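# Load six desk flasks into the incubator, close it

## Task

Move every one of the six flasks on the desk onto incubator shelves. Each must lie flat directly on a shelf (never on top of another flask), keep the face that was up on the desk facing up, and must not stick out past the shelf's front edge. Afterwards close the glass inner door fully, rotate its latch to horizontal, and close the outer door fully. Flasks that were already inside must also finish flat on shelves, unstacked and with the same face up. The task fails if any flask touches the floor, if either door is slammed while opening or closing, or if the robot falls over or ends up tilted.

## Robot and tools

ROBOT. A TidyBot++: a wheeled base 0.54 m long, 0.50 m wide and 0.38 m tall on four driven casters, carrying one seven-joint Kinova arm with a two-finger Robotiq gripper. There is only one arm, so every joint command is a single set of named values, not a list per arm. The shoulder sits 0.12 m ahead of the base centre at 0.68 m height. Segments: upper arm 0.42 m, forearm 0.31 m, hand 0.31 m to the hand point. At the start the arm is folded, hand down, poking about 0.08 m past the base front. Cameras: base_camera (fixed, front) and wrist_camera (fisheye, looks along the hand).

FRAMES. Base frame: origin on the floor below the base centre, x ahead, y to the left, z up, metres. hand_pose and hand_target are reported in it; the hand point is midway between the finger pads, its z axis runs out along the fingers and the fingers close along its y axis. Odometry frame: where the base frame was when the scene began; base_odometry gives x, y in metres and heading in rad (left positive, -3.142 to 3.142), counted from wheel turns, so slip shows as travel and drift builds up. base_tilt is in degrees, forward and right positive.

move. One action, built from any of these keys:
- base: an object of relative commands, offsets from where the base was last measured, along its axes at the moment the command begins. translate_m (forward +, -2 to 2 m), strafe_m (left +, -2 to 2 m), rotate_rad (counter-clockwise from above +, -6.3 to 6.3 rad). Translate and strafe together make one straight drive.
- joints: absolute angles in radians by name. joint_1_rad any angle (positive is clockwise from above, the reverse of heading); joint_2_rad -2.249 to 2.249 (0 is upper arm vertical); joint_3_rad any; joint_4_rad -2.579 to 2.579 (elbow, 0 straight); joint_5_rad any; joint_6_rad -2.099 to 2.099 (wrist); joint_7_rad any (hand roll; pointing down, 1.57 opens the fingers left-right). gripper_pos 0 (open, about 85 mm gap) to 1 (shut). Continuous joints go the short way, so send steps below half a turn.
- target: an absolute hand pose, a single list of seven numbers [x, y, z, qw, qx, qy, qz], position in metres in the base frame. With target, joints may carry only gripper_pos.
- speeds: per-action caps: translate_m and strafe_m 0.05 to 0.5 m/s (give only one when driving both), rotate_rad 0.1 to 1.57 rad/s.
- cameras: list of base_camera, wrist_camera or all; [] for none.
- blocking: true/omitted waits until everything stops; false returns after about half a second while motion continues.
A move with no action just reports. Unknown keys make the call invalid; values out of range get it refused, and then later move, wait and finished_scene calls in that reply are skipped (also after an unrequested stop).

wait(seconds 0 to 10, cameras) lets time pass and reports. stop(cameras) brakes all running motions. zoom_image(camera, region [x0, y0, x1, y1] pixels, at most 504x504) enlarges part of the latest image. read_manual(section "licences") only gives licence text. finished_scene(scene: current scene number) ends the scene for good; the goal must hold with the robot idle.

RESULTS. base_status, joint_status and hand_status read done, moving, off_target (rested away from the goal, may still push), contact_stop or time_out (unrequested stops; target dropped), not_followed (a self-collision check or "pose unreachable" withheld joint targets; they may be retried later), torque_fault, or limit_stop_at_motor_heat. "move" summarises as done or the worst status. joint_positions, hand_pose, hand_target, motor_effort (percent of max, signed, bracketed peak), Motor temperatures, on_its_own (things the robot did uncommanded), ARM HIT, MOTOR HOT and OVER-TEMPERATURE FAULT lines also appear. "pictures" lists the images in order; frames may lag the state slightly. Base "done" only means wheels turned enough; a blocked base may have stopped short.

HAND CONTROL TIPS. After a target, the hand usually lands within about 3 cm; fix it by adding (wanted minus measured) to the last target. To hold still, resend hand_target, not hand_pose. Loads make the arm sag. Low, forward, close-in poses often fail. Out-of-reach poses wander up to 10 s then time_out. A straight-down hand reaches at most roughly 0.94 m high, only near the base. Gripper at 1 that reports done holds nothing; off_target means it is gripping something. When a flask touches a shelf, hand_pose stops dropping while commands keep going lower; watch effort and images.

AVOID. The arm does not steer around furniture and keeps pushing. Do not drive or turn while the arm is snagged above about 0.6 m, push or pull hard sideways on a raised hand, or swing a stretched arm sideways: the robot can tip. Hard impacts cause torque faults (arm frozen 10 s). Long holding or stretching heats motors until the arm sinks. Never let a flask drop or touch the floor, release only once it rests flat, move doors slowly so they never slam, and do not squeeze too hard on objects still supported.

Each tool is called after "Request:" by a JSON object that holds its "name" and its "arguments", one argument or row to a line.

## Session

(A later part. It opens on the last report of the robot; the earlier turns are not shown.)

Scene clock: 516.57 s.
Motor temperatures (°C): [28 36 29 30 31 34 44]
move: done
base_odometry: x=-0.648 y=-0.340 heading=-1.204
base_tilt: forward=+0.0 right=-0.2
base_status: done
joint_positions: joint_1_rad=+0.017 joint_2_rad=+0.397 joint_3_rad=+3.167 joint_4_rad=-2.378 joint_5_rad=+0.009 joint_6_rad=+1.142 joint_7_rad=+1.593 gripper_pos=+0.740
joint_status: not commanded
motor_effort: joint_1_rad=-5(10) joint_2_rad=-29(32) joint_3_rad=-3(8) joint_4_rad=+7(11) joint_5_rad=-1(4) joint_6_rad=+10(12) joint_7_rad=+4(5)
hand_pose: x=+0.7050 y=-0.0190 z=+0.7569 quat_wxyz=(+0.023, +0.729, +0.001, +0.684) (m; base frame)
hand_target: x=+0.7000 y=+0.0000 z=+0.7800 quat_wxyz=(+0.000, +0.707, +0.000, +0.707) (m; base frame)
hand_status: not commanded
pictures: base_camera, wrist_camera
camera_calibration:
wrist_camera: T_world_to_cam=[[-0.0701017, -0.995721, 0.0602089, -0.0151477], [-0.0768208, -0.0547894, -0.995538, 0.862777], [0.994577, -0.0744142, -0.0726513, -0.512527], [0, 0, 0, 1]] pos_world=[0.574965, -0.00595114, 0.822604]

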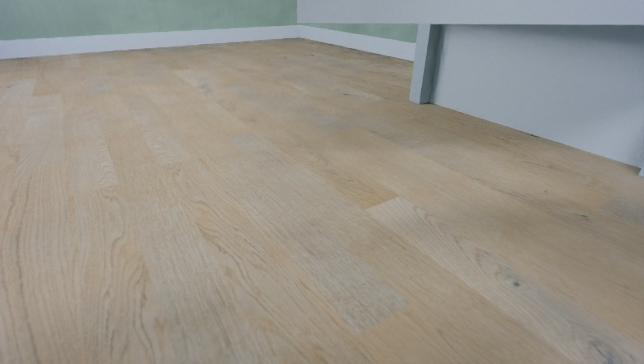

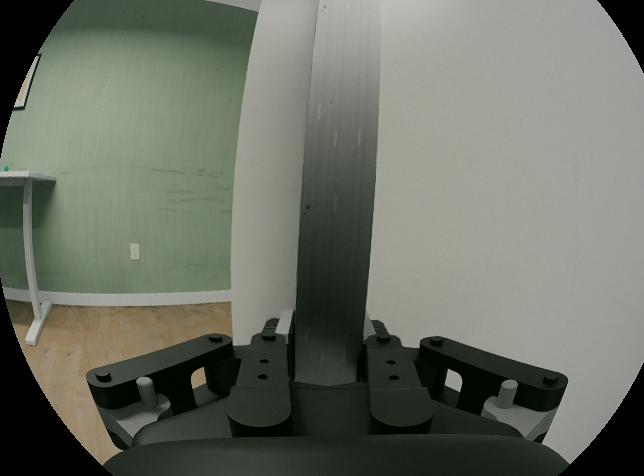

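Request:
{"name": "move", "arguments": {
  "base": {"translate_m": -0.1207, "strafe_m": -0.1817, "rotate_rad": 0.2},
  "speeds": {"translate_m": 0.109, "rotate_rad": 0.1},
  "cameras": []
}}

Request:
{"name": "move", "arguments": {
  "base": {"translate_m": -0.1207, "strafe_m": -0.1767, "rotate_rad": 0.2},
  "speeds": {"translate_m": 0.107, "rotate_rad": 0.1},
  "cameras": ["base_camera", "wrist_camera"]
}}

Scene clock: 536.17 s.
Motor temperatures (°C): [28 36 29 30 31 34 43]
move: done
base_odometry: x=-0.861 y=-0.293 heading=-1.003
base_tilt: forward=+0.0 right=-0.2
base_status: done
joint_positions: joint_1_rad=+0.012 joint_2_rad=+0.398 joint_3_rad=+3.163 joint_4_rad=-2.377 joint_5_rad=+0.010 joint_6_rad=+1.142 joint_7_rad=+1.592 gripper_pos=+0.740
joint_status: not commanded
motor_effort: joint_1_rad=-3(10) joint_2_rad=-29(31) joint_3_rad=-1(7) joint_4_rad=+8(11) joint_5_rad=-1(5) joint_6_rad=+10(12) joint_7_rad=+4(5)
hand_pose: x=+0.7055 y=-0.0141 z=+0.7569 quat_wxyz=(+0.020, +0.729, +0.004, +0.685) (m; base frame)
hand_target: x=+0.7000 y=+0.0000 z=+0.7800 quat_wxyz=(+0.000, +0.707, +0.000, +0.707) (m; base frame)
hand_status: not commanded
pictures: none
No camera images: "cameras" was empty.

Scene clock: 538.77 s.
Motor temperatures (°C): [28 36 29 30 31 34 43]
move: done
base_odometry: x=-1.075 y=-0.286 heading=-0.802
base_tilt: forward=+0.1 right=-0.2
base_status: done
joint_positions: joint_1_rad=+0.013 joint_2_rad=+0.398 joint_3_rad=+3.164 joint_4_rad=-2.377 joint_5_rad=+0.011 joint_6_rad=+1.142 joint_7_rad=+1.592 gripper_pos=+0.740
joint_status: not commanded
motor_effort: joint_1_rad=-3(9) joint_2_rad=-29(32) joint_3_rad=-2(6) joint_4_rad=+8(11) joint_5_rad=-1(5) joint_6_rad=+10(11) joint_7_rad=+4(5)
hand_pose: x=+0.7056 y=-0.0147 z=+0.7569 quat_wxyz=(+0.020, +0.729, +0.004, +0.685) (m; base frame)
hand_target: x=+0.7000 y=+0.0000 z=+0.7800 quat_wxyz=(+0.000, +0.707, +0.000, +0.707) (m; base frame)
hand_status: not commanded
pictures: base_camera, wrist_camera
camera_calibration:
wrist_camera: T_world_to_cam=[[-0.0616503, -0.996316, 0.0596081, -0.0163116], [-0.0761145, -0.0548547, -0.995589, 0.862524], [0.995191, -0.0659154, -0.0724523, -0.513245], [0, 0, 0, 1]] pos_world=[0.575422, -0.00276874, 0.822506]

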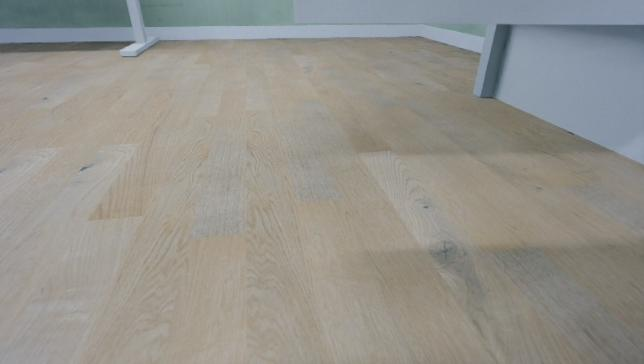

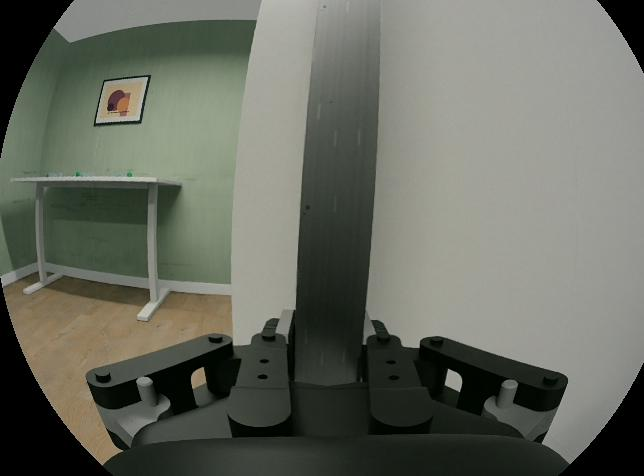

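Request:
{"name": "move", "arguments": {
  "base": {"translate_m": -0.1207, "strafe_m": -0.1767, "rotate_rad": 0.2},
  "speeds": {"translate_m": 0.107, "rotate_rad": 0.1},
  "cameras": []
}}

Request:
{"name": "move", "arguments": {
  "base": {"translate_m": -0.1207, "strafe_m": -0.1767, "rotate_rad": 0.2},
  "speeds": {"translate_m": 0.107, "rotate_rad": 0.1},
  "cameras": ["base_camera", "wrist_camera"]
}}

Scene clock: 547.63 s.
Motor temperatures (°C): [28 36 29 30 31 34 43]
move: done
base_odometry: x=-1.286 y=-0.322 heading=-0.602
base_tilt: forward=+0.1 right=-0.2
base_status: done
joint_positions: joint_1_rad=+0.015 joint_2_rad=+0.399 joint_3_rad=+3.165 joint_4_rad=-2.376 joint_5_rad=+0.012 joint_6_rad=+1.142 joint_7_rad=+1.592 gripper_pos=+0.740
joint_status: not commanded
motor_effort: joint_1_rad=-3(9) joint_2_rad=-29(32) joint_3_rad=-2(6) joint_4_rad=+7(11) joint_5_rad=-1(4) joint_6_rad=+10(12) joint_7_rad=+4(5)
hand_pose: x=+0.7058 y=-0.0156 z=+0.7569 quat_wxyz=(+0.021, +0.729, +0.003, +0.685) (m; base frame)
hand_target: x=+0.7000 y=+0.0000 z=+0.7800 quat_wxyz=(+0.000, +0.707, +0.000, +0.707) (m; base frame)
hand_status: not commanded
pictures: none
No camera images: "cameras" was empty.

Scene clock: 550.23 s.
Motor temperatures (°C): [28 36 29 30 31 34 43]
move: done
base_odometry: x=-1.485 y=-0.399 heading=-0.401
base_tilt: forward=+0.1 right=-0.2
base_status: done
joint_positions: joint_1_rad=+0.016 joint_2_rad=+0.400 joint_3_rad=+3.166 joint_4_rad=-2.375 joint_5_rad=+0.013 joint_6_rad=+1.142 joint_7_rad=+1.592 gripper_pos=+0.740
joint_status: not commanded
motor_effort: joint_1_rad=-5(9) joint_2_rad=-29(32) joint_3_rad=-3(6) joint_4_rad=+7(11) joint_5_rad=-1(4) joint_6_rad=+10(12) joint_7_rad=+4(5)
hand_pose: x=+0.7063 y=-0.0170 z=+0.7569 quat_wxyz=(+0.022, +0.728, +0.003, +0.685) (m; base frame)
hand_target: x=+0.7000 y=+0.0000 z=+0.7800 quat_wxyz=(+0.000, +0.707, +0.000, +0.707) (m; base frame)
hand_status: not commanded
pictures: base_camera, wrist_camera
camera_calibration:
wrist_camera: T_world_to_cam=[[-0.0646939, -0.996029, 0.0611712, -0.0175807], [-0.0755918, -0.0562321, -0.995552, 0.862133], [0.995038, -0.0690302, -0.0716538, -0.514656], [0, 0, 0, 1]] pos_world=[0.576135, -0.00455809, 0.822497]

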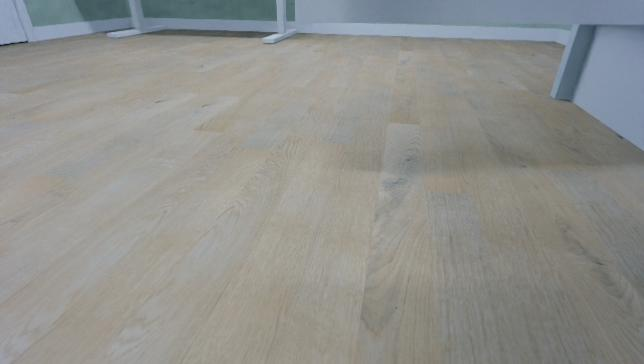

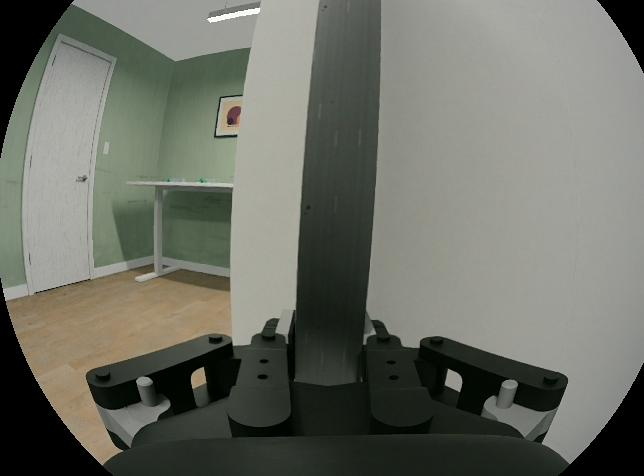

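Request:
{"name": "move", "arguments": {
  "base": {"translate_m": -0.1207, "strafe_m": -0.1767, "rotate_rad": 0.2},
  "speeds": {"translate_m": 0.107, "rotate_rad": 0.1},
  "cameras": ["base_camera", "wrist_camera"]
}}

Scene clock: 566.53 s.
Motor temperatures (°C): [28 36 29 30 31 34 43]
move: time_out
base_odometry: x=-1.664 y=-0.514 heading=-0.197
base_tilt: forward=+0.2 right=-0.1
base_status: translate_m time_out (by the wheels' count: -0.120 of -0.121); strafe_m time_out (by the wheels' count: -0.175 of -0.177); rotate_rad time_out (by the wheels' count: +0.205 of +0.200)
joint_positions: joint_1_rad=-0.019 joint_2_rad=+0.514 joint_3_rad=+3.148 joint_4_rad=-2.206 joint_5_rad=+0.011 joint_6_rad=+1.142 joint_7_rad=+1.589 gripper_pos=+0.741
joint_status: not commanded
motor_effort: joint_1_rad=+2(9) joint_2_rad=-53(60) joint_3_rad=+1(7) joint_4_rad=-20(27) joint_5_rad=+1(4) joint_6_rad=+17(22) joint_7_rad=+3(6)
hand_pose: x=+0.7656 y=+0.0131 z=+0.7591 quat_wxyz=(+0.001, +0.709, +0.017, +0.705) (m; base frame)
hand_target: x=+0.7000 y=+0.0000 z=+0.7800 quat_wxyz=(+0.000, +0.707, +0.000, +0.707) (m; base frame)
hand_status: not commanded
pictures: base_camera, wrist_camera
camera_calibration:
wrist_camera: T_world_to_cam=[[-0.0176442, -0.998622, 0.0494178, -0.010971], [-0.0191782, -0.0490783, -0.998611, 0.829411], [0.99966, -0.0185674, -0.0182859, -0.616216], [0, 0, 0, 1]] pos_world=[0.63172, 0.0183086, 0.817533]

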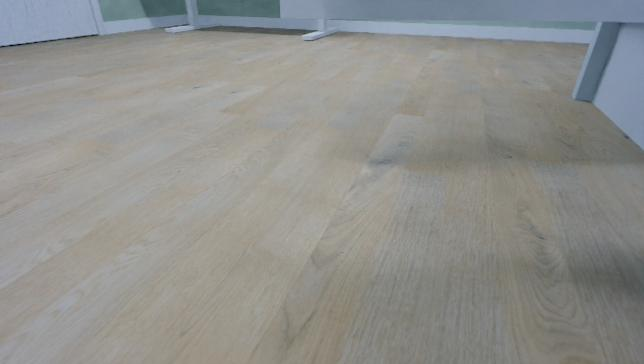

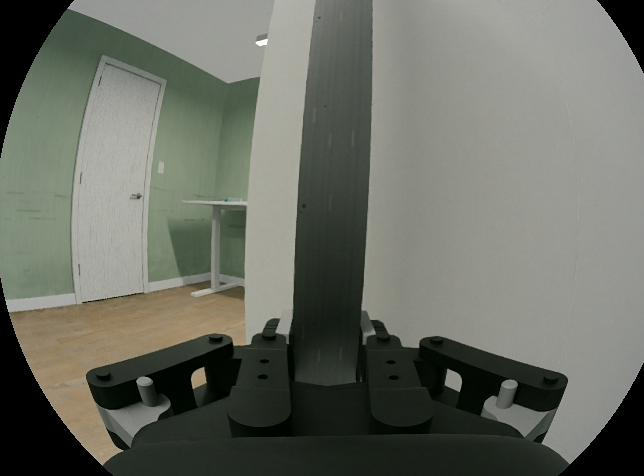

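Request:
{"name": "move", "arguments": {
  "base": {"translate_m": 0.072, "strafe_m": 0.062, "rotate_rad": -0.09},
  "speeds": {"translate_m": 0.1, "rotate_rad": 0.1},
  "cameras": ["wrist_camera"]
}}

Scene clock: 574.87 s.
Motor temperatures (°C): [28 36 29 30 31 34 43]
move: done
base_odometry: x=-1.581 y=-0.467 heading=-0.287
base_tilt: forward=+0.0 right=-0.2
base_status: done
joint_positions: joint_1_rad=-0.017 joint_2_rad=+0.400 joint_3_rad=+3.141 joint_4_rad=-2.374 joint_5_rad=+0.011 joint_6_rad=+1.143 joint_7_rad=+1.589 gripper_pos=+0.741
joint_status: not commanded
motor_effort: joint_1_rad=+1(7) joint_2_rad=-30(54) joint_3_rad=+2(6) joint_4_rad=+9(20) joint_5_rad=-4(7) joint_6_rad=+10(19) joint_7_rad=+4(5)
hand_pose: x=+0.7063 y=+0.0148 z=+0.7571 quat_wxyz=(-0.002, +0.728, +0.018, +0.685) (m; base frame)
hand_target: x=+0.7000 y=+0.0000 z=+0.7800 quat_wxyz=(+0.000, +0.707, +0.000, +0.707) (m; base frame)
hand_status: not commanded
pictures: wrist_camera
camera_calibration:
wrist_camera: T_world_to_cam=[[-0.0105421, -0.998811, 0.0476046, -0.013926], [-0.0723488, -0.0467206, -0.996285, 0.862152], [0.997324, -0.0139471, -0.0717703, -0.514813], [0, 0, 0, 1]] pos_world=[0.575664, 0.0191907, 0.822663]

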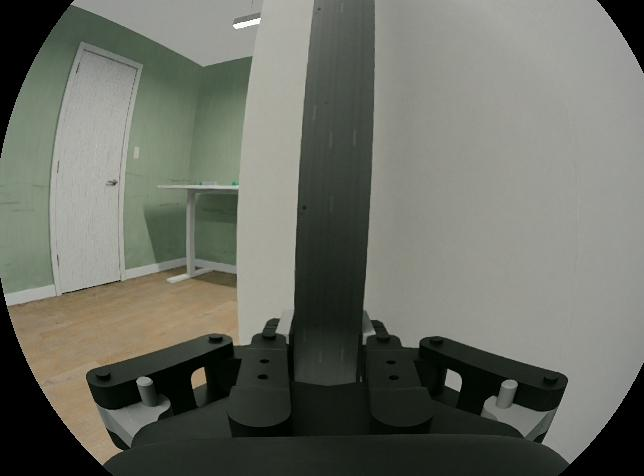

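Request:
{"name": "move", "arguments": {
  "joints": {"gripper_pos": 0.0},
  "cameras": []
}}

Request:
{"name": "move", "arguments": {
  "base": {"translate_m": -0.25},
  "speeds": {"translate_m": 0.15},
  "cameras": ["wrist_camera"]
}}

Scene clock: 605.70 s.
Motor temperatures (°C): [28 36 29 30 31 34 43]
move: done
base_odometry: x=-1.581 y=-0.467 heading=-0.287
base_tilt: forward=+0.0 right=-0.2
base_status: not commanded
joint_positions: joint_1_rad=-0.017 joint_2_rad=+0.398 joint_3_rad=+3.145 joint_4_rad=-2.377 joint_5_rad=+0.011 joint_6_rad=+1.143 joint_7_rad=+1.589 gripper_pos=+0.000
joint_status: all done
motor_effort: joint_1_rad=+0(1) joint_2_rad=-26(29) joint_3_rad=+0(2) joint_4_rad=+10(11) joint_5_rad=+0(4) joint_6_rad=+9(10) joint_7_rad=+0(4)
hand_pose: x=+0.7053 y=+0.0130 z=+0.7567 quat_wxyz=(+0.000, +0.729, +0.017, +0.685) (m; base frame)
hand_target: x=+0.7000 y=+0.0000 z=+0.7800 quat_wxyz=(+0.000, +0.707, +0.000, +0.707) (m; base frame)
hand_status: not commanded
pictures: none
No camera images: "cameras" was empty.

Scene clock: 608.03 s.
Motor temperatures (°C): [28 36 29 30 31 34 43]
move: done
base_odometry: x=-1.821 y=-0.396 heading=-0.287
base_tilt: forward=+0.0 right=-0.2
base_status: done
joint_positions: joint_1_rad=-0.017 joint_2_rad=+0.397 joint_3_rad=+3.145 joint_4_rad=-2.379 joint_5_rad=+0.011 joint_6_rad=+1.143 joint_7_rad=+1.589 gripper_pos=+0.000
joint_status: not commanded
motor_effort: joint_1_rad=+0(1) joint_2_rad=-27(29) joint_3_rad=+0(1) joint_4_rad=+11(12) joint_5_rad=-1(1) joint_6_rad=+9(9) joint_7_rad=+0(1)
hand_pose: x=+0.7046 y=+0.0129 z=+0.7569 quat_wxyz=(+0.000, +0.729, +0.017, +0.685) (m; base frame)
hand_target: x=+0.7000 y=+0.0000 z=+0.7800 quat_wxyz=(+0.000, +0.707, +0.000, +0.707) (m; base frame)
hand_status: not commanded
pictures: wrist_camera
camera_calibration:
wrist_camera: T_world_to_cam=[[-0.0137703, -0.998702, 0.0490438, -0.0145621], [-0.0742198, -0.0478923, -0.996091, 0.86291], [0.997147, -0.0173565, -0.073464, -0.511701], [0, 0, 0, 1]] pos_world=[0.574085, 0.0179022, 0.82266]

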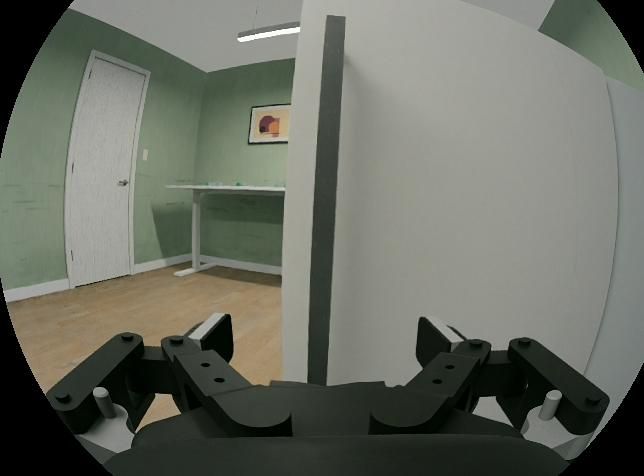

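Request:
{"name": "move", "arguments": {
  "base": {"strafe_m": 0.5},
  "cameras": []
}}

Request:
{"name": "move", "arguments": {
  "base": {"translate_m": 1.48, "strafe_m": 0.558},
  "cameras": []
}}

Request:
{"name": "move", "arguments": {
  "base": {"rotate_rad": -1.909},
  "cameras": ["base_camera", "wrist_camera"]
}}

Scene clock: 632.50 s.
Motor temperatures (°C): [28 36 29 30 31 34 43]
move: done
base_odometry: x=-1.679 y=+0.084 heading=-0.287
base_tilt: forward=+0.0 right=-0.2
base_status: done
joint_positions: joint_1_rad=-0.015 joint_2_rad=+0.397 joint_3_rad=+3.145 joint_4_rad=-2.379 joint_5_rad=+0.011 joint_6_rad=+1.143 joint_7_rad=+1.589 gripper_pos=+0.000
joint_status: not commanded
motor_effort: joint_1_rad=+0(3) joint_2_rad=-27(27) joint_3_rad=+0(2) joint_4_rad=+11(11) joint_5_rad=+0(1) joint_6_rad=+9(9) joint_7_rad=+0(1)
hand_pose: x=+0.7047 y=+0.0116 z=+0.7569 quat_wxyz=(+0.001, +0.729, +0.017, +0.685) (m; base frame)
hand_target: x=+0.7000 y=+0.0000 z=+0.7800 quat_wxyz=(+0.000, +0.707, +0.000, +0.707) (m; base frame)
hand_status: not commanded
pictures: none
No camera images: "cameras" was empty.

Scene clock: 637.03 s.
Motor temperatures (°C): [28 36 29 30 31 34 43]
move: done
base_odometry: x=-0.102 y=+0.201 heading=-0.286
base_tilt: forward=+0.0 right=-0.2
base_status: done
joint_positions: joint_1_rad=-0.015 joint_2_rad=+0.396 joint_3_rad=+3.145 joint_4_rad=-2.379 joint_5_rad=+0.011 joint_6_rad=+1.143 joint_7_rad=+1.589 gripper_pos=+0.000
joint_status: not commanded
motor_effort: joint_1_rad=+0(1) joint_2_rad=-27(28) joint_3_rad=+0(1) joint_4_rad=+11(12) joint_5_rad=-1(1) joint_6_rad=+9(10) joint_7_rad=+0(1)
hand_pose: x=+0.7045 y=+0.0116 z=+0.7571 quat_wxyz=(+0.001, +0.729, +0.017, +0.685) (m; base frame)
hand_target: x=+0.7000 y=+0.0000 z=+0.7800 quat_wxyz=(+0.000, +0.707, +0.000, +0.707) (m; base frame)
hand_status: not commanded
pictures: none
No camera images: "cameras" was empty.

Scene clock: 639.60 s.
Motor temperatures (°C): [28 36 29 30 31 34 43]
move: done
base_odometry: x=-0.102 y=+0.201 heading=-2.195
base_tilt: forward=+0.0 right=-0.2
base_status: done
joint_positions: joint_1_rad=-0.012 joint_2_rad=+0.396 joint_3_rad=+3.148 joint_4_rad=-2.379 joint_5_rad=+0.011 joint_6_rad=+1.143 joint_7_rad=+1.589 gripper_pos=+0.000
joint_status: not commanded
motor_effort: joint_1_rad=+0(3) joint_2_rad=-26(29) joint_3_rad=+0(2) joint_4_rad=+11(11) joint_5_rad=+0(2) joint_6_rad=+9(9) joint_7_rad=+0(1)
hand_pose: x=+0.7046 y=+0.0087 z=+0.7571 quat_wxyz=(+0.003, +0.729, +0.015, +0.685) (m; base frame)
hand_target: x=+0.7000 y=+0.0000 z=+0.7800 quat_wxyz=(+0.000, +0.707, +0.000, +0.707) (m; base frame)
hand_status: not commanded
pictures: base_camera, wrist_camera
camera_calibration:
wrist_camera: T_world_to_cam=[[-0.0211286, -0.998525, 0.0500203, -0.0144299], [-0.0742983, -0.0483249, -0.996064, 0.862979], [0.997012, -0.0247619, -0.0731677, -0.511837], [0, 0, 0, 1]] pos_world=[0.574121, 0.0146208, 0.822855]

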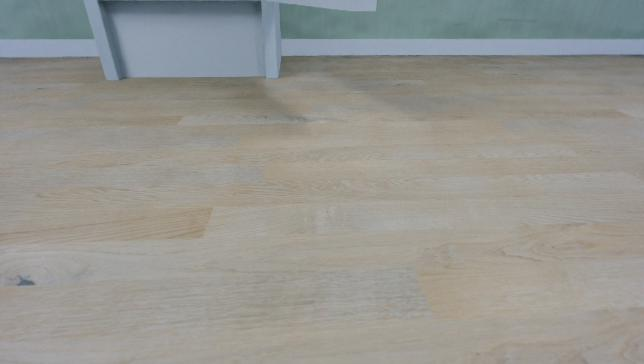

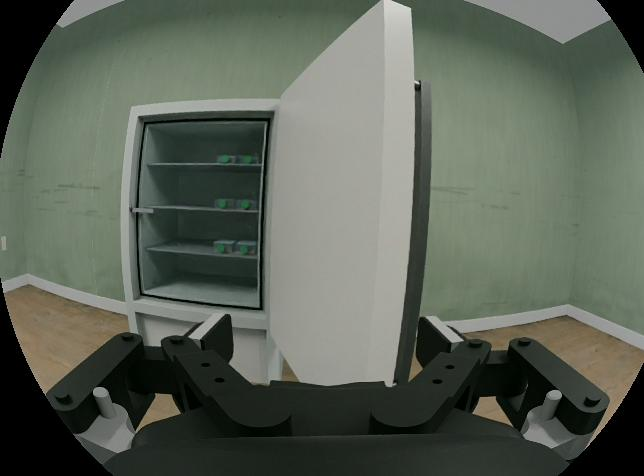

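Request:
{"name": "zoom_image", "arguments": {
  "camera": "wrist_camera",
  "region": [115, 90, 285, 330]
}}

Request:
{"name": "zoom_image", "arguments": {
  "camera": "wrist_camera",
  "region": [120, 110, 280, 220]
}}

Scaled by 2.100.

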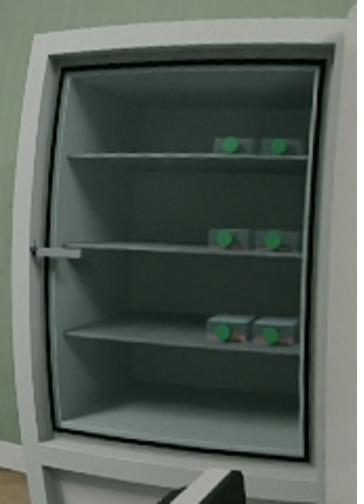

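Scaled by 3.150.

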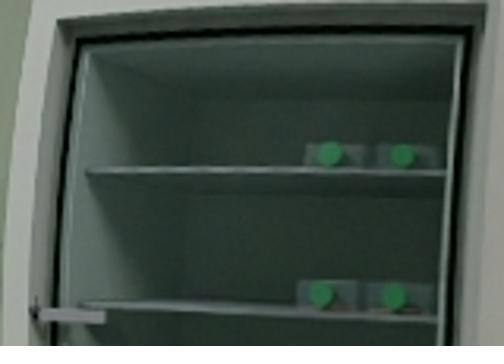

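Request:
{"name": "move", "arguments": {
  "base": {"translate_m": 0.75, "strafe_m": 0.55},
  "speeds": {"translate_m": 0.3},
  "target": [0.66, 0.0, 0.86, 0, 0.7071, 0, 0.7071]
}}

Request:
{"name": "zoom_image", "arguments": {
  "camera": "wrist_camera",
  "region": [120, 60, 400, 380]
}}

Scene clock: 667.17 s.
Motor temperatures (°C): [28 36 29 30 31 34 43]
move: done
base_odometry: x=-0.094 y=-0.729 heading=-2.196
base_tilt: forward=+0.0 right=-0.2
base_status: done
joint_positions: joint_1_rad=-0.012 joint_2_rad=+0.088 joint_3_rad=+3.148 joint_4_rad=-2.380 joint_5_rad=+0.011 joint_6_rad=+0.955 joint_7_rad=+1.589 gripper_pos=+0.000
joint_status: not commanded
motor_effort: joint_1_rad=+0(1) joint_2_rad=-20(27) joint_3_rad=+0(1) joint_4_rad=+15(16) joint_5_rad=-1(2) joint_6_rad=+9(10) joint_7_rad=-1(1)
hand_pose: x=+0.6630 y=+0.0077 z=+0.8734 quat_wxyz=(+0.004, +0.686, +0.014, +0.727) (m; base frame)
hand_target: x=+0.6600 y=+0.0000 z=+0.8600 quat_wxyz=(+0.000, +0.707, +0.000, +0.707) (m; base frame)
hand_status: done (0.016 m and 3.7 deg from the pose sent, 0.113 m and 4.0 deg at the start)
pictures: base_camera, wrist_camera
camera_calibration:
wrist_camera: T_world_to_cam=[[-0.0283374, -0.998523, 0.046346, -0.0140868], [0.0457417, -0.0476114, -0.997818, 0.89769], [0.998551, -0.0261556, 0.0470234, -0.567847], [0, 0, 0, 1]] pos_world=[0.525564, 0.0138218, 0.923086]

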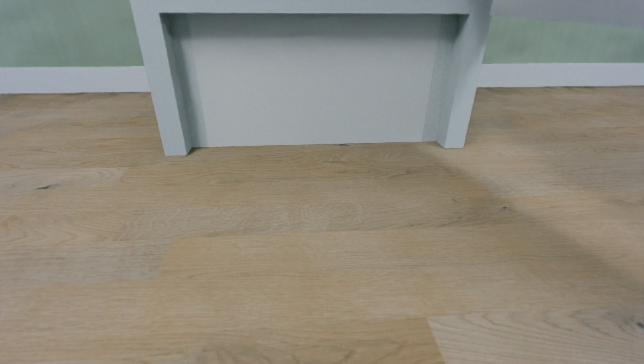

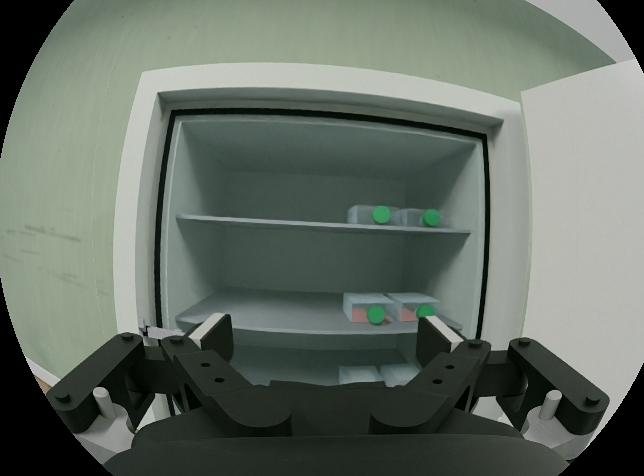

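Scaled by 1.575.

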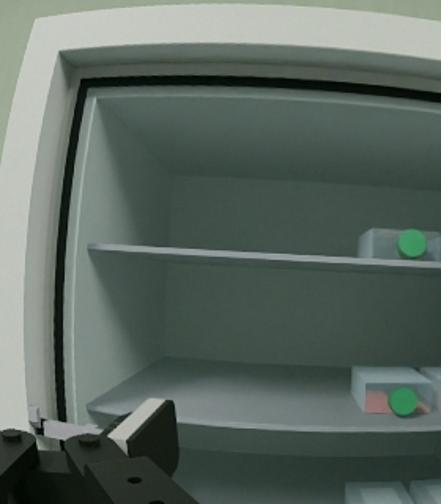

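Request:
{"name": "move", "arguments": {
  "base": {"rotate_rad": 0.06},
  "target": [0.68, 0.24, 0.66, -0.1231, 0.6963, 0.1231, 0.6963]
}}

Request:
{"name": "zoom_image", "arguments": {
  "camera": "wrist_camera",
  "region": [200, 120, 440, 320]
}}

Scene clock: 718.93 s.
Motor temperatures (°C): [28 36 29 30 31 34 43]
move: done
base_odometry: x=-0.094 y=-0.729 heading=-2.136
base_tilt: forward=+0.0 right=-0.2
base_status: done
joint_positions: joint_1_rad=-0.406 joint_2_rad=+0.800 joint_3_rad=+3.121 joint_4_rad=-2.368 joint_5_rad=-0.048 joint_6_rad=+1.503 joint_7_rad=+1.589 gripper_pos=+0.000
joint_status: not commanded
motor_effort: joint_1_rad=+0(2) joint_2_rad=-32(34) joint_3_rad=-1(2) joint_4_rad=+4(16) joint_5_rad=+0(2) joint_6_rad=+9(10) joint_7_rad=+0(1)
hand_pose: x=+0.6746 y=+0.2341 z=+0.6312 quat_wxyz=(-0.123, +0.727, +0.139, +0.661) (m; base frame)
hand_target: x=+0.6800 y=+0.2400 z=+0.6600 quat_wxyz=(-0.123, +0.696, +0.123, +0.696) (m; base frame)
hand_status: done (0.030 m and 5.6 deg from the pose sent, 0.316 m and 19.5 deg at the start)
pictures: base_camera, wrist_camera
camera_calibration:
wrist_camera: T_world_to_cam=[[0.328577, -0.943953, 0.0314631, -0.0205942], [-0.0910661, -0.0648211, -0.993733, 0.759933], [0.940077, 0.323652, -0.107261, -0.507186], [0, 0, 0, 1]] pos_world=[0.552765, 0.193972, 0.701417]

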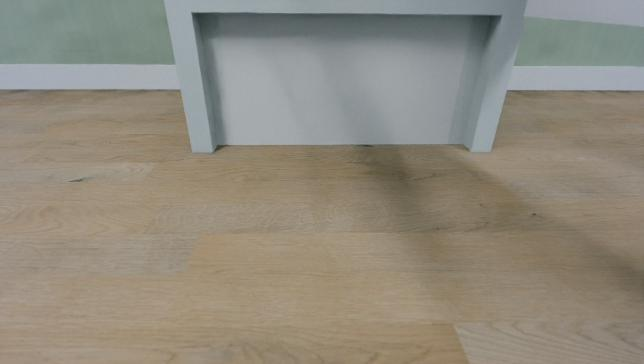

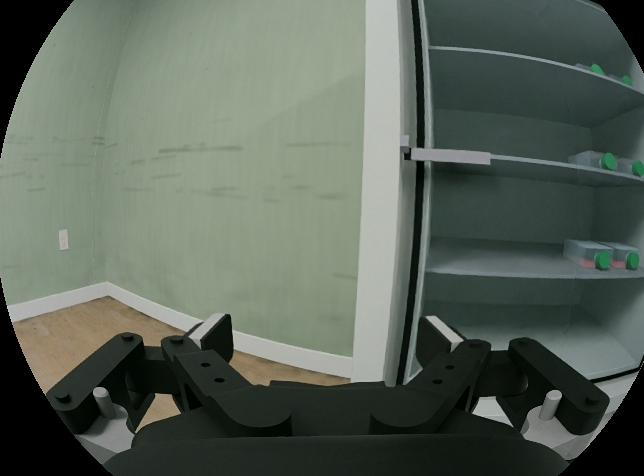

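Scaled by 2.100.

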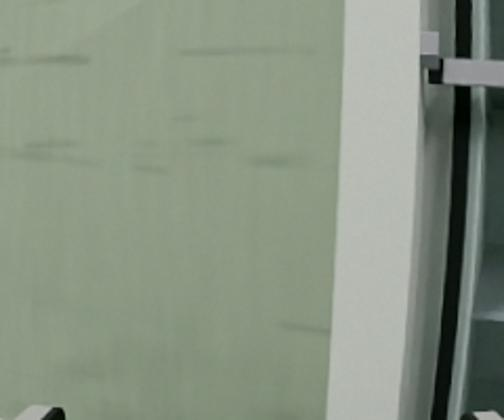

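Request:
{"name": "zoom_image", "arguments": {
  "camera": "wrist_camera",
  "region": [360, 110, 520, 210]
}}

Request:
{"name": "zoom_image", "arguments": {
  "camera": "wrist_camera",
  "region": [400, 40, 644, 400]
}}

Scaled by 3.150.

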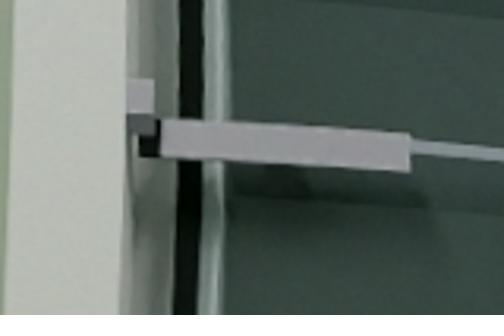

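Scaled by 1.400.

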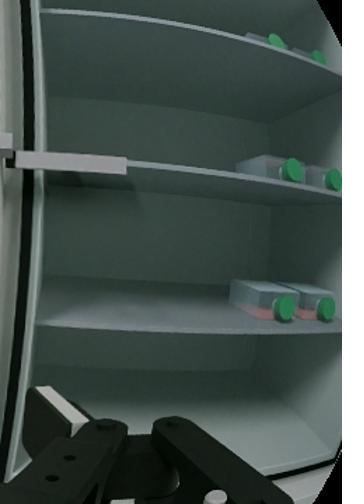

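Request:
{"name": "move", "arguments": {
  "base": {"translate_m": 0.1, "strafe_m": 0.17},
  "speeds": {"translate_m": 0.2},
  "target": [0.68, 0.0, 0.70, 0, 0.7071, 0, 0.7071]
}}

Request:
{"name": "zoom_image", "arguments": {
  "camera": "wrist_camera",
  "region": [260, 100, 500, 300]
}}

Scene clock: 752.87 s.
Motor temperatures (°C): [28 36 29 30 31 34 43]
move: done
base_odometry: x=-0.004 y=-0.905 heading=-2.136
base_tilt: forward=+0.0 right=-0.2
base_status: done
joint_positions: joint_1_rad=-0.025 joint_2_rad=+0.690 joint_3_rad=+3.139 joint_4_rad=-2.487 joint_5_rad=-0.042 joint_6_rad=+1.520 joint_7_rad=+1.589 gripper_pos=+0.000
joint_status: not commanded
motor_effort: joint_1_rad=-1(3) joint_2_rad=-29(34) joint_3_rad=+0(2) joint_4_rad=+4(6) joint_5_rad=+0(2) joint_6_rad=+9(10) joint_7_rad=+0(1)
hand_pose: x=+0.6856 y=+0.0035 z=+0.6650 quat_wxyz=(+0.011, +0.737, +0.001, +0.676) (m; base frame)
hand_target: x=+0.6800 y=+0.0000 z=+0.7000 quat_wxyz=(+0.000, +0.707, +0.000, +0.707) (m; base frame)
hand_status: done (0.036 m and 5.2 deg from the pose sent, 0.244 m and 22.1 deg at the start)
pictures: base_camera, wrist_camera
camera_calibration:
wrist_camera: T_world_to_cam=[[-0.0524205, -0.997634, 0.0444767, 0.00978639], [-0.100441, -0.0390449, -0.994177, 0.78623], [0.993561, -0.0565825, -0.0981564, -0.480673], [0, 0, 0, 1]] pos_world=[0.557061, 0.0132638, 0.734035]

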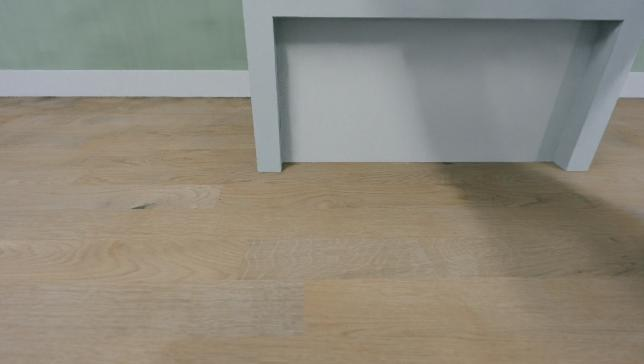

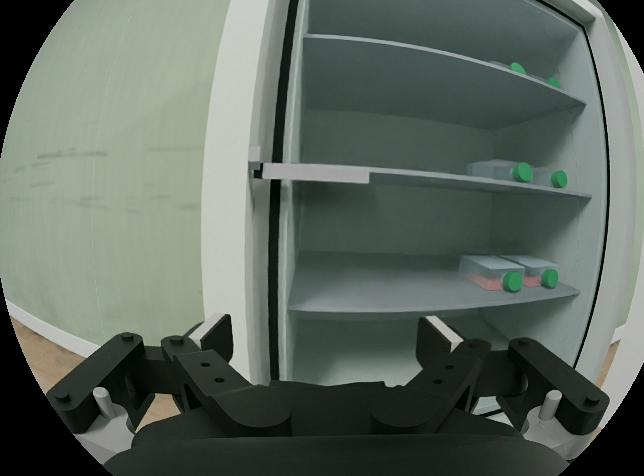

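Scaled by 2.100.

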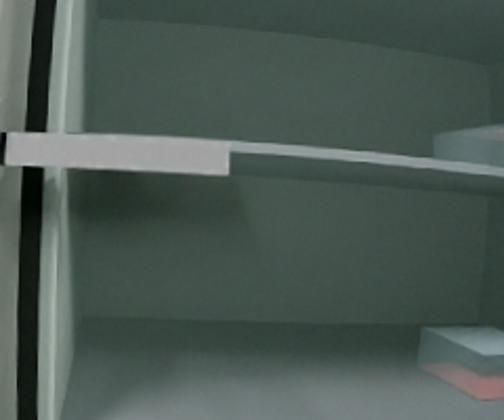

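Request:
{"name": "zoom_image", "arguments": {
  "camera": "wrist_camera",
  "region": [230, 130, 310, 210]
}}

Scaled by 6.300.

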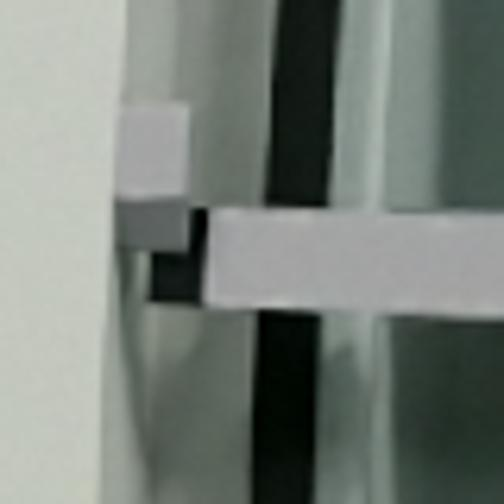

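Request:
{"name": "move", "arguments": {
  "base": {"translate_m": 0.12, "strafe_m": 0.03},
  "speeds": {"translate_m": 0.15},
  "cameras": ["wrist_camera"]
}}

Request:
{"name": "zoom_image", "arguments": {
  "camera": "wrist_camera",
  "region": [250, 80, 450, 240]
}}

Scene clock: 824.70 s.
Motor temperatures (°C): [28 36 29 30 31 34 43]
move: done
base_odometry: x=-0.043 y=-1.023 heading=-2.135
base_tilt: forward=+0.0 right=-0.2
base_status: done
joint_positions: joint_1_rad=-0.023 joint_2_rad=+0.686 joint_3_rad=+3.139 joint_4_rad=-2.493 joint_5_rad=-0.042 joint_6_rad=+1.521 joint_7_rad=+1.589 gripper_pos=+0.000
joint_status: not commanded
motor_effort: joint_1_rad=+0(1) joint_2_rad=-28(31) joint_3_rad=+0(1) joint_4_rad=+5(5) joint_5_rad=-1(1) joint_6_rad=+9(10) joint_7_rad=+0(1)
hand_pose: x=+0.6836 y=+0.0024 z=+0.6661 quat_wxyz=(+0.012, +0.737, +0.000, +0.675) (m; base frame)
hand_target: x=+0.6800 y=+0.0000 z=+0.7000 quat_wxyz=(+0.000, +0.707, +0.000, +0.707) (m; base frame)
hand_status: not commanded
pictures: wrist_camera
camera_calibration:
wrist_camera: T_world_to_cam=[[-0.0543987, -0.997524, 0.0445819, 0.00975955], [-0.100919, -0.0389269, -0.994133, 0.787431], [0.993406, -0.0585787, -0.0985515, -0.478328], [0, 0, 0, 1]] pos_world=[0.555172, 0.0123678, 0.735236]

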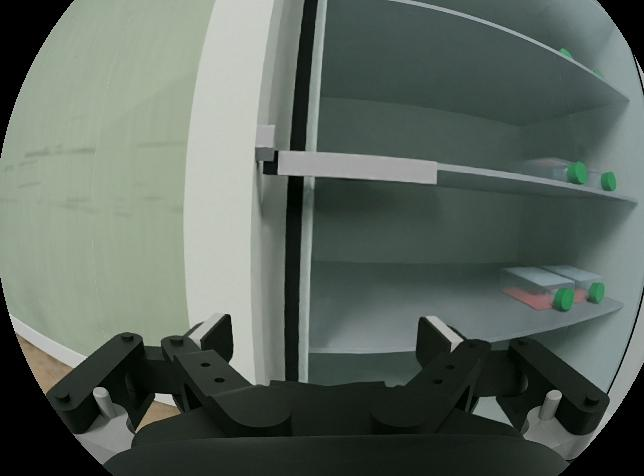

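Scaled by 2.520.

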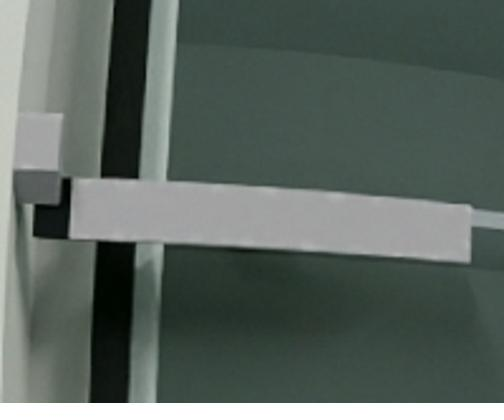

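Request:
{"name": "move", "arguments": {
  "target": [0.68, -0.047, 0.735, 0, 0.7071, 0, 0.7071],
  "joints": {"gripper_pos": 1.0},
  "cameras": ["wrist_camera"]
}}

Scene clock: 855.27 s.
Motor temperatures (°C): [28 36 29 30 31 34 43]
move: done
base_odometry: x=-0.043 y=-1.023 heading=-2.135
base_tilt: forward=+0.1 right=-0.2
base_status: not commanded
joint_positions: joint_1_rad=+0.200 joint_2_rad=+0.549 joint_3_rad=+3.125 joint_4_rad=-2.493 joint_5_rad=+0.132 joint_6_rad=+1.503 joint_7_rad=+1.589 gripper_pos=+0.999
joint_status: all done
motor_effort: joint_1_rad=+0(2) joint_2_rad=-27(30) joint_3_rad=-1(1) joint_4_rad=+6(7) joint_5_rad=+0(1) joint_6_rad=+9(10) joint_7_rad=+0(1)
hand_pose: x=+0.6761 y=-0.0625 z=+0.7376 quat_wxyz=(+0.028, +0.696, -0.011, +0.717) (m; base frame)
hand_target: x=+0.6800 y=-0.0470 z=+0.7350 quat_wxyz=(+0.000, +0.707, +0.000, +0.707) (m; base frame)
hand_status: done (0.016 m and 3.8 deg from the pose sent, 0.085 m and 5.2 deg at the start)
pictures: wrist_camera
camera_calibration:
wrist_camera: T_world_to_cam=[[-0.0968406, -0.994305, 0.0444877, -0.0295828], [0.0154244, -0.0461917, -0.998814, 0.779512], [0.99518, -0.0960395, 0.0198098, -0.558372], [0, 0, 0, 1]] pos_world=[0.540792, -0.0470331, 0.790964]

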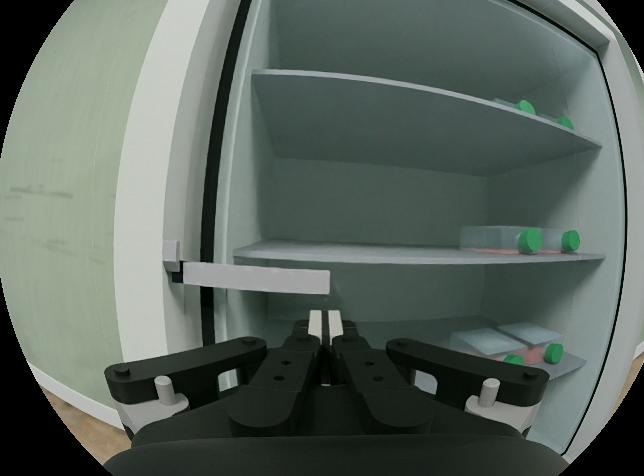

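Request:
{"name": "move", "arguments": {
  "target": [0.684, -0.022, 0.715, 0, 0.7071, 0, 0.7071],
  "cameras": ["wrist_camera"]
}}

Scene clock: 865.97 s.
Motor temperatures (°C): [28 36 29 30 31 34 43]
move: done
base_odometry: x=-0.043 y=-1.023 heading=-2.135
base_tilt: forward=+0.1 right=-0.2
base_status: not commanded
joint_positions: joint_1_rad=+0.115 joint_2_rad=+0.598 joint_3_rad=+3.125 joint_4_rad=-2.493 joint_5_rad=+0.125 joint_6_rad=+1.503 joint_7_rad=+1.589 gripper_pos=+0.999
joint_status: not commanded
motor_effort: joint_1_rad=+0(2) joint_2_rad=-28(30) joint_3_rad=-1(2) joint_4_rad=+6(7) joint_5_rad=-1(1) joint_6_rad=+9(10) joint_7_rad=-1(1)
hand_pose: x=+0.6815 y=-0.0174 z=+0.7102 quat_wxyz=(-0.003, +0.713, +0.014, +0.701) (m; base frame)
hand_target: x=+0.6840 y=-0.0220 z=+0.7150 quat_wxyz=(+0.000, +0.707, +0.000, +0.707) (m; base frame)
hand_status: done (0.007 m and 1.9 deg from the pose sent, 0.047 m and 3.8 deg at the start)
pictures: wrist_camera
camera_calibration:
wrist_camera: T_world_to_cam=[[-0.0171424, -0.999092, 0.0390027, -0.0335558], [-0.0295823, -0.0384845, -0.998821, 0.785018], [0.999415, -0.018276, -0.0288957, -0.525812], [0, 0, 0, 1]] pos_world=[0.548152, -0.012924, 0.770208]

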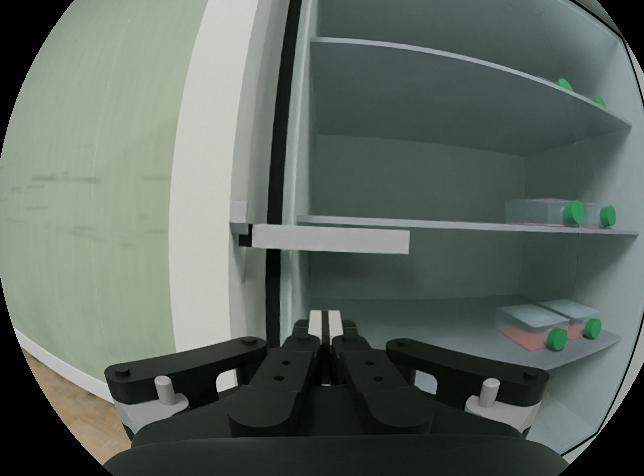

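Request:
{"name": "move", "arguments": {
  "base": {"translate_m": 0.07, "strafe_m": -0.015},
  "speeds": {"translate_m": 0.08},
  "cameras": ["wrist_camera"]
}}

Request:
{"name": "zoom_image", "arguments": {
  "camera": "wrist_camera",
  "region": [200, 180, 440, 360]
}}

Scene clock: 886.07 s.
Motor temperatures (°C): [28 36 29 30 31 34 42]
move: done
base_odometry: x=-0.093 y=-1.074 heading=-2.135
base_tilt: forward=+0.0 right=-0.2
base_status: done
joint_positions: joint_1_rad=+0.115 joint_2_rad=+0.600 joint_3_rad=+3.125 joint_4_rad=-2.493 joint_5_rad=+0.125 joint_6_rad=+1.503 joint_7_rad=+1.589 gripper_pos=+0.999
joint_status: not commanded
motor_effort: joint_1_rad=+0(1) joint_2_rad=-28(30) joint_3_rad=-1(1) joint_4_rad=+5(7) joint_5_rad=+0(1) joint_6_rad=+9(9) joint_7_rad=-1(1)
hand_pose: x=+0.6816 y=-0.0174 z=+0.7093 quat_wxyz=(-0.003, +0.714, +0.014, +0.700) (m; base frame)
hand_target: x=+0.6840 y=-0.0220 z=+0.7150 quat_wxyz=(+0.000, +0.707, +0.000, +0.707) (m; base frame)
hand_status: not commanded
pictures: wrist_camera
camera_calibration:
wrist_camera: T_world_to_cam=[[-0.017084, -0.9991, 0.0388292, -0.0334206], [-0.0311769, -0.0382837, -0.99878, 0.785076], [0.999368, -0.0182737, -0.0304948, -0.524783], [0, 0, 0, 1]] pos_world=[0.548357, -0.0129246, 0.769413]

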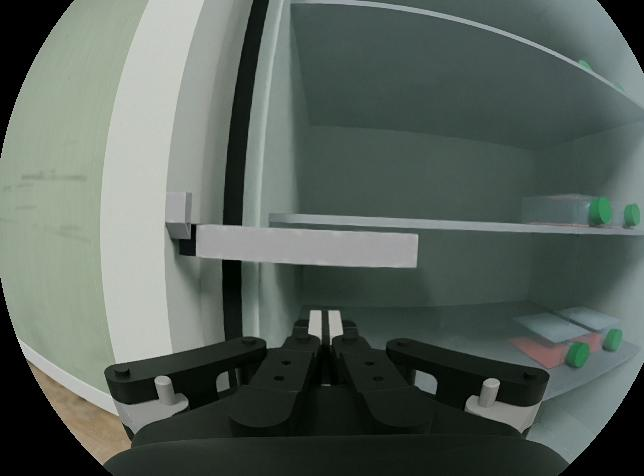

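Scaled by 2.100.

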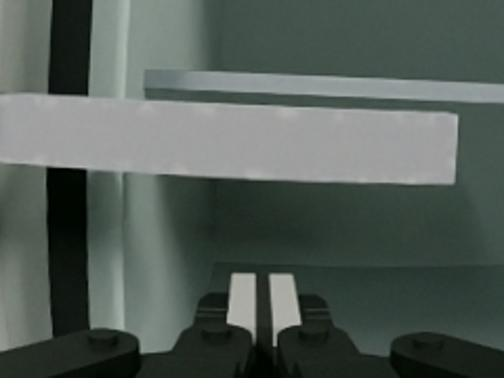

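Request:
{"name": "move", "arguments": {
  "base": {"translate_m": 0.012},
  "speeds": {"translate_m": 0.05},
  "target": [0.684, -0.022, 0.745, 0, 0.7071, 0, 0.7071],
  "cameras": ["wrist_camera"]
}}

Scene clock: 903.23 s.
Motor temperatures (°C): [28 36 29 30 30 34 42]
move: off_target
base_odometry: x=-0.100 y=-1.084 heading=-2.135
base_tilt: forward=+0.0 right=-0.2
base_status: done
joint_positions: joint_1_rad=+0.115 joint_2_rad=+0.529 joint_3_rad=+3.125 joint_4_rad=-2.486 joint_5_rad=+0.125 joint_6_rad=+1.433 joint_7_rad=+1.589 gripper_pos=+0.999
joint_status: not commanded
motor_effort: joint_1_rad=+0(2) joint_2_rad=-30(31) joint_3_rad=-1(1) joint_4_rad=+8(10) joint_5_rad=-1(1) joint_6_rad=+12(15) joint_7_rad=-1(1)
hand_pose: x=+0.6808 y=-0.0174 z=+0.7296 quat_wxyz=(+0.001, +0.711, +0.017, +0.703) (m; base frame)
hand_target: x=+0.6840 y=-0.0220 z=+0.7450 quat_wxyz=(+0.000, +0.707, +0.000, +0.707) (m; base frame)
hand_status: off_target (0.016 m and 2.1 deg from the pose sent, 0.036 m and 1.9 deg at the start)
pictures: wrist_camera
camera_calibration:
wrist_camera: T_world_to_cam=[[-0.0175267, -0.998635, 0.0492009, -0.0413929], [-0.0236734, -0.0487802, -0.998529, 0.799942], [0.999566, -0.0186656, -0.0227861, -0.529152], [0, 0, 0, 1]] pos_world=[0.547134, -0.012192, 0.788744]

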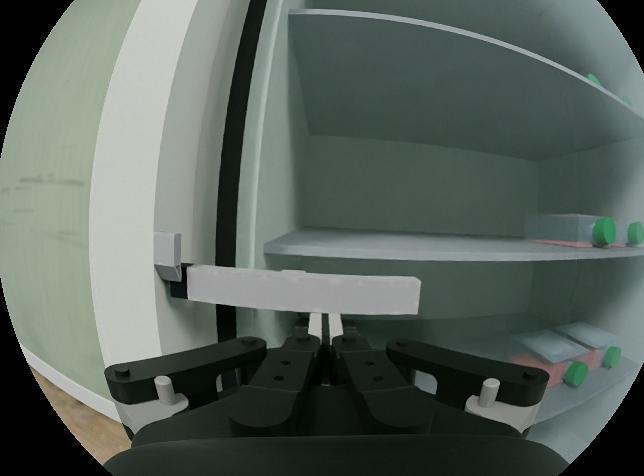

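Request:
{"name": "move", "arguments": {
  "target": [0.684, -0.024, 0.765, 0, 0.7071, 0, 0.7071],
  "cameras": ["wrist_camera"]
}}

Scene clock: 906.73 s.
Motor temperatures (°C): [28 36 29 30 30 34 42]
move: off_target
base_odometry: x=-0.100 y=-1.084 heading=-2.135
base_tilt: forward=+0.1 right=-0.1
base_status: not commanded
joint_positions: joint_1_rad=+0.115 joint_2_rad=+0.475 joint_3_rad=+3.125 joint_4_rad=-2.484 joint_5_rad=+0.125 joint_6_rad=+1.335 joint_7_rad=+1.589 gripper_pos=+0.999
joint_status: not commanded
motor_effort: joint_1_rad=+0(0) joint_2_rad=-32(33) joint_3_rad=-1(1) joint_4_rad=+11(11) joint_5_rad=-1(1) joint_6_rad=+14(15) joint_7_rad=+0(1)
hand_pose: x=+0.6777 y=-0.0175 z=+0.7302 quat_wxyz=(+0.004, +0.726, +0.020, +0.688) (m; base frame)
hand_target: x=+0.6840 y=-0.0240 z=+0.7650 quat_wxyz=(+0.000, +0.707, +0.000, +0.707) (m; base frame)
hand_status: off_target (0.036 m and 3.9 deg from the pose sent, 0.036 m and 2.1 deg at the start)
pictures: wrist_camera
camera_calibration:
wrist_camera: T_world_to_cam=[[-0.0163585, -0.998156, 0.0584552, -0.0491649], [-0.0657159, -0.0572633, -0.996194, 0.827126], [0.997704, -0.0201377, -0.064658, -0.494252], [0, 0, 0, 1]] pos_world=[0.546669, -0.0116634, 0.794895]

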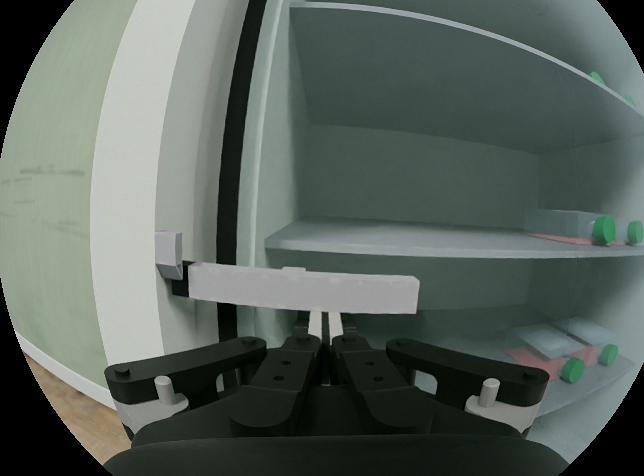

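Request:
{"name": "zoom_image", "arguments": {
  "camera": "wrist_camera",
  "region": [140, 210, 440, 330]
}}

Scaled by 1.680.

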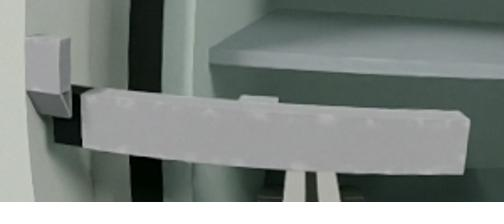

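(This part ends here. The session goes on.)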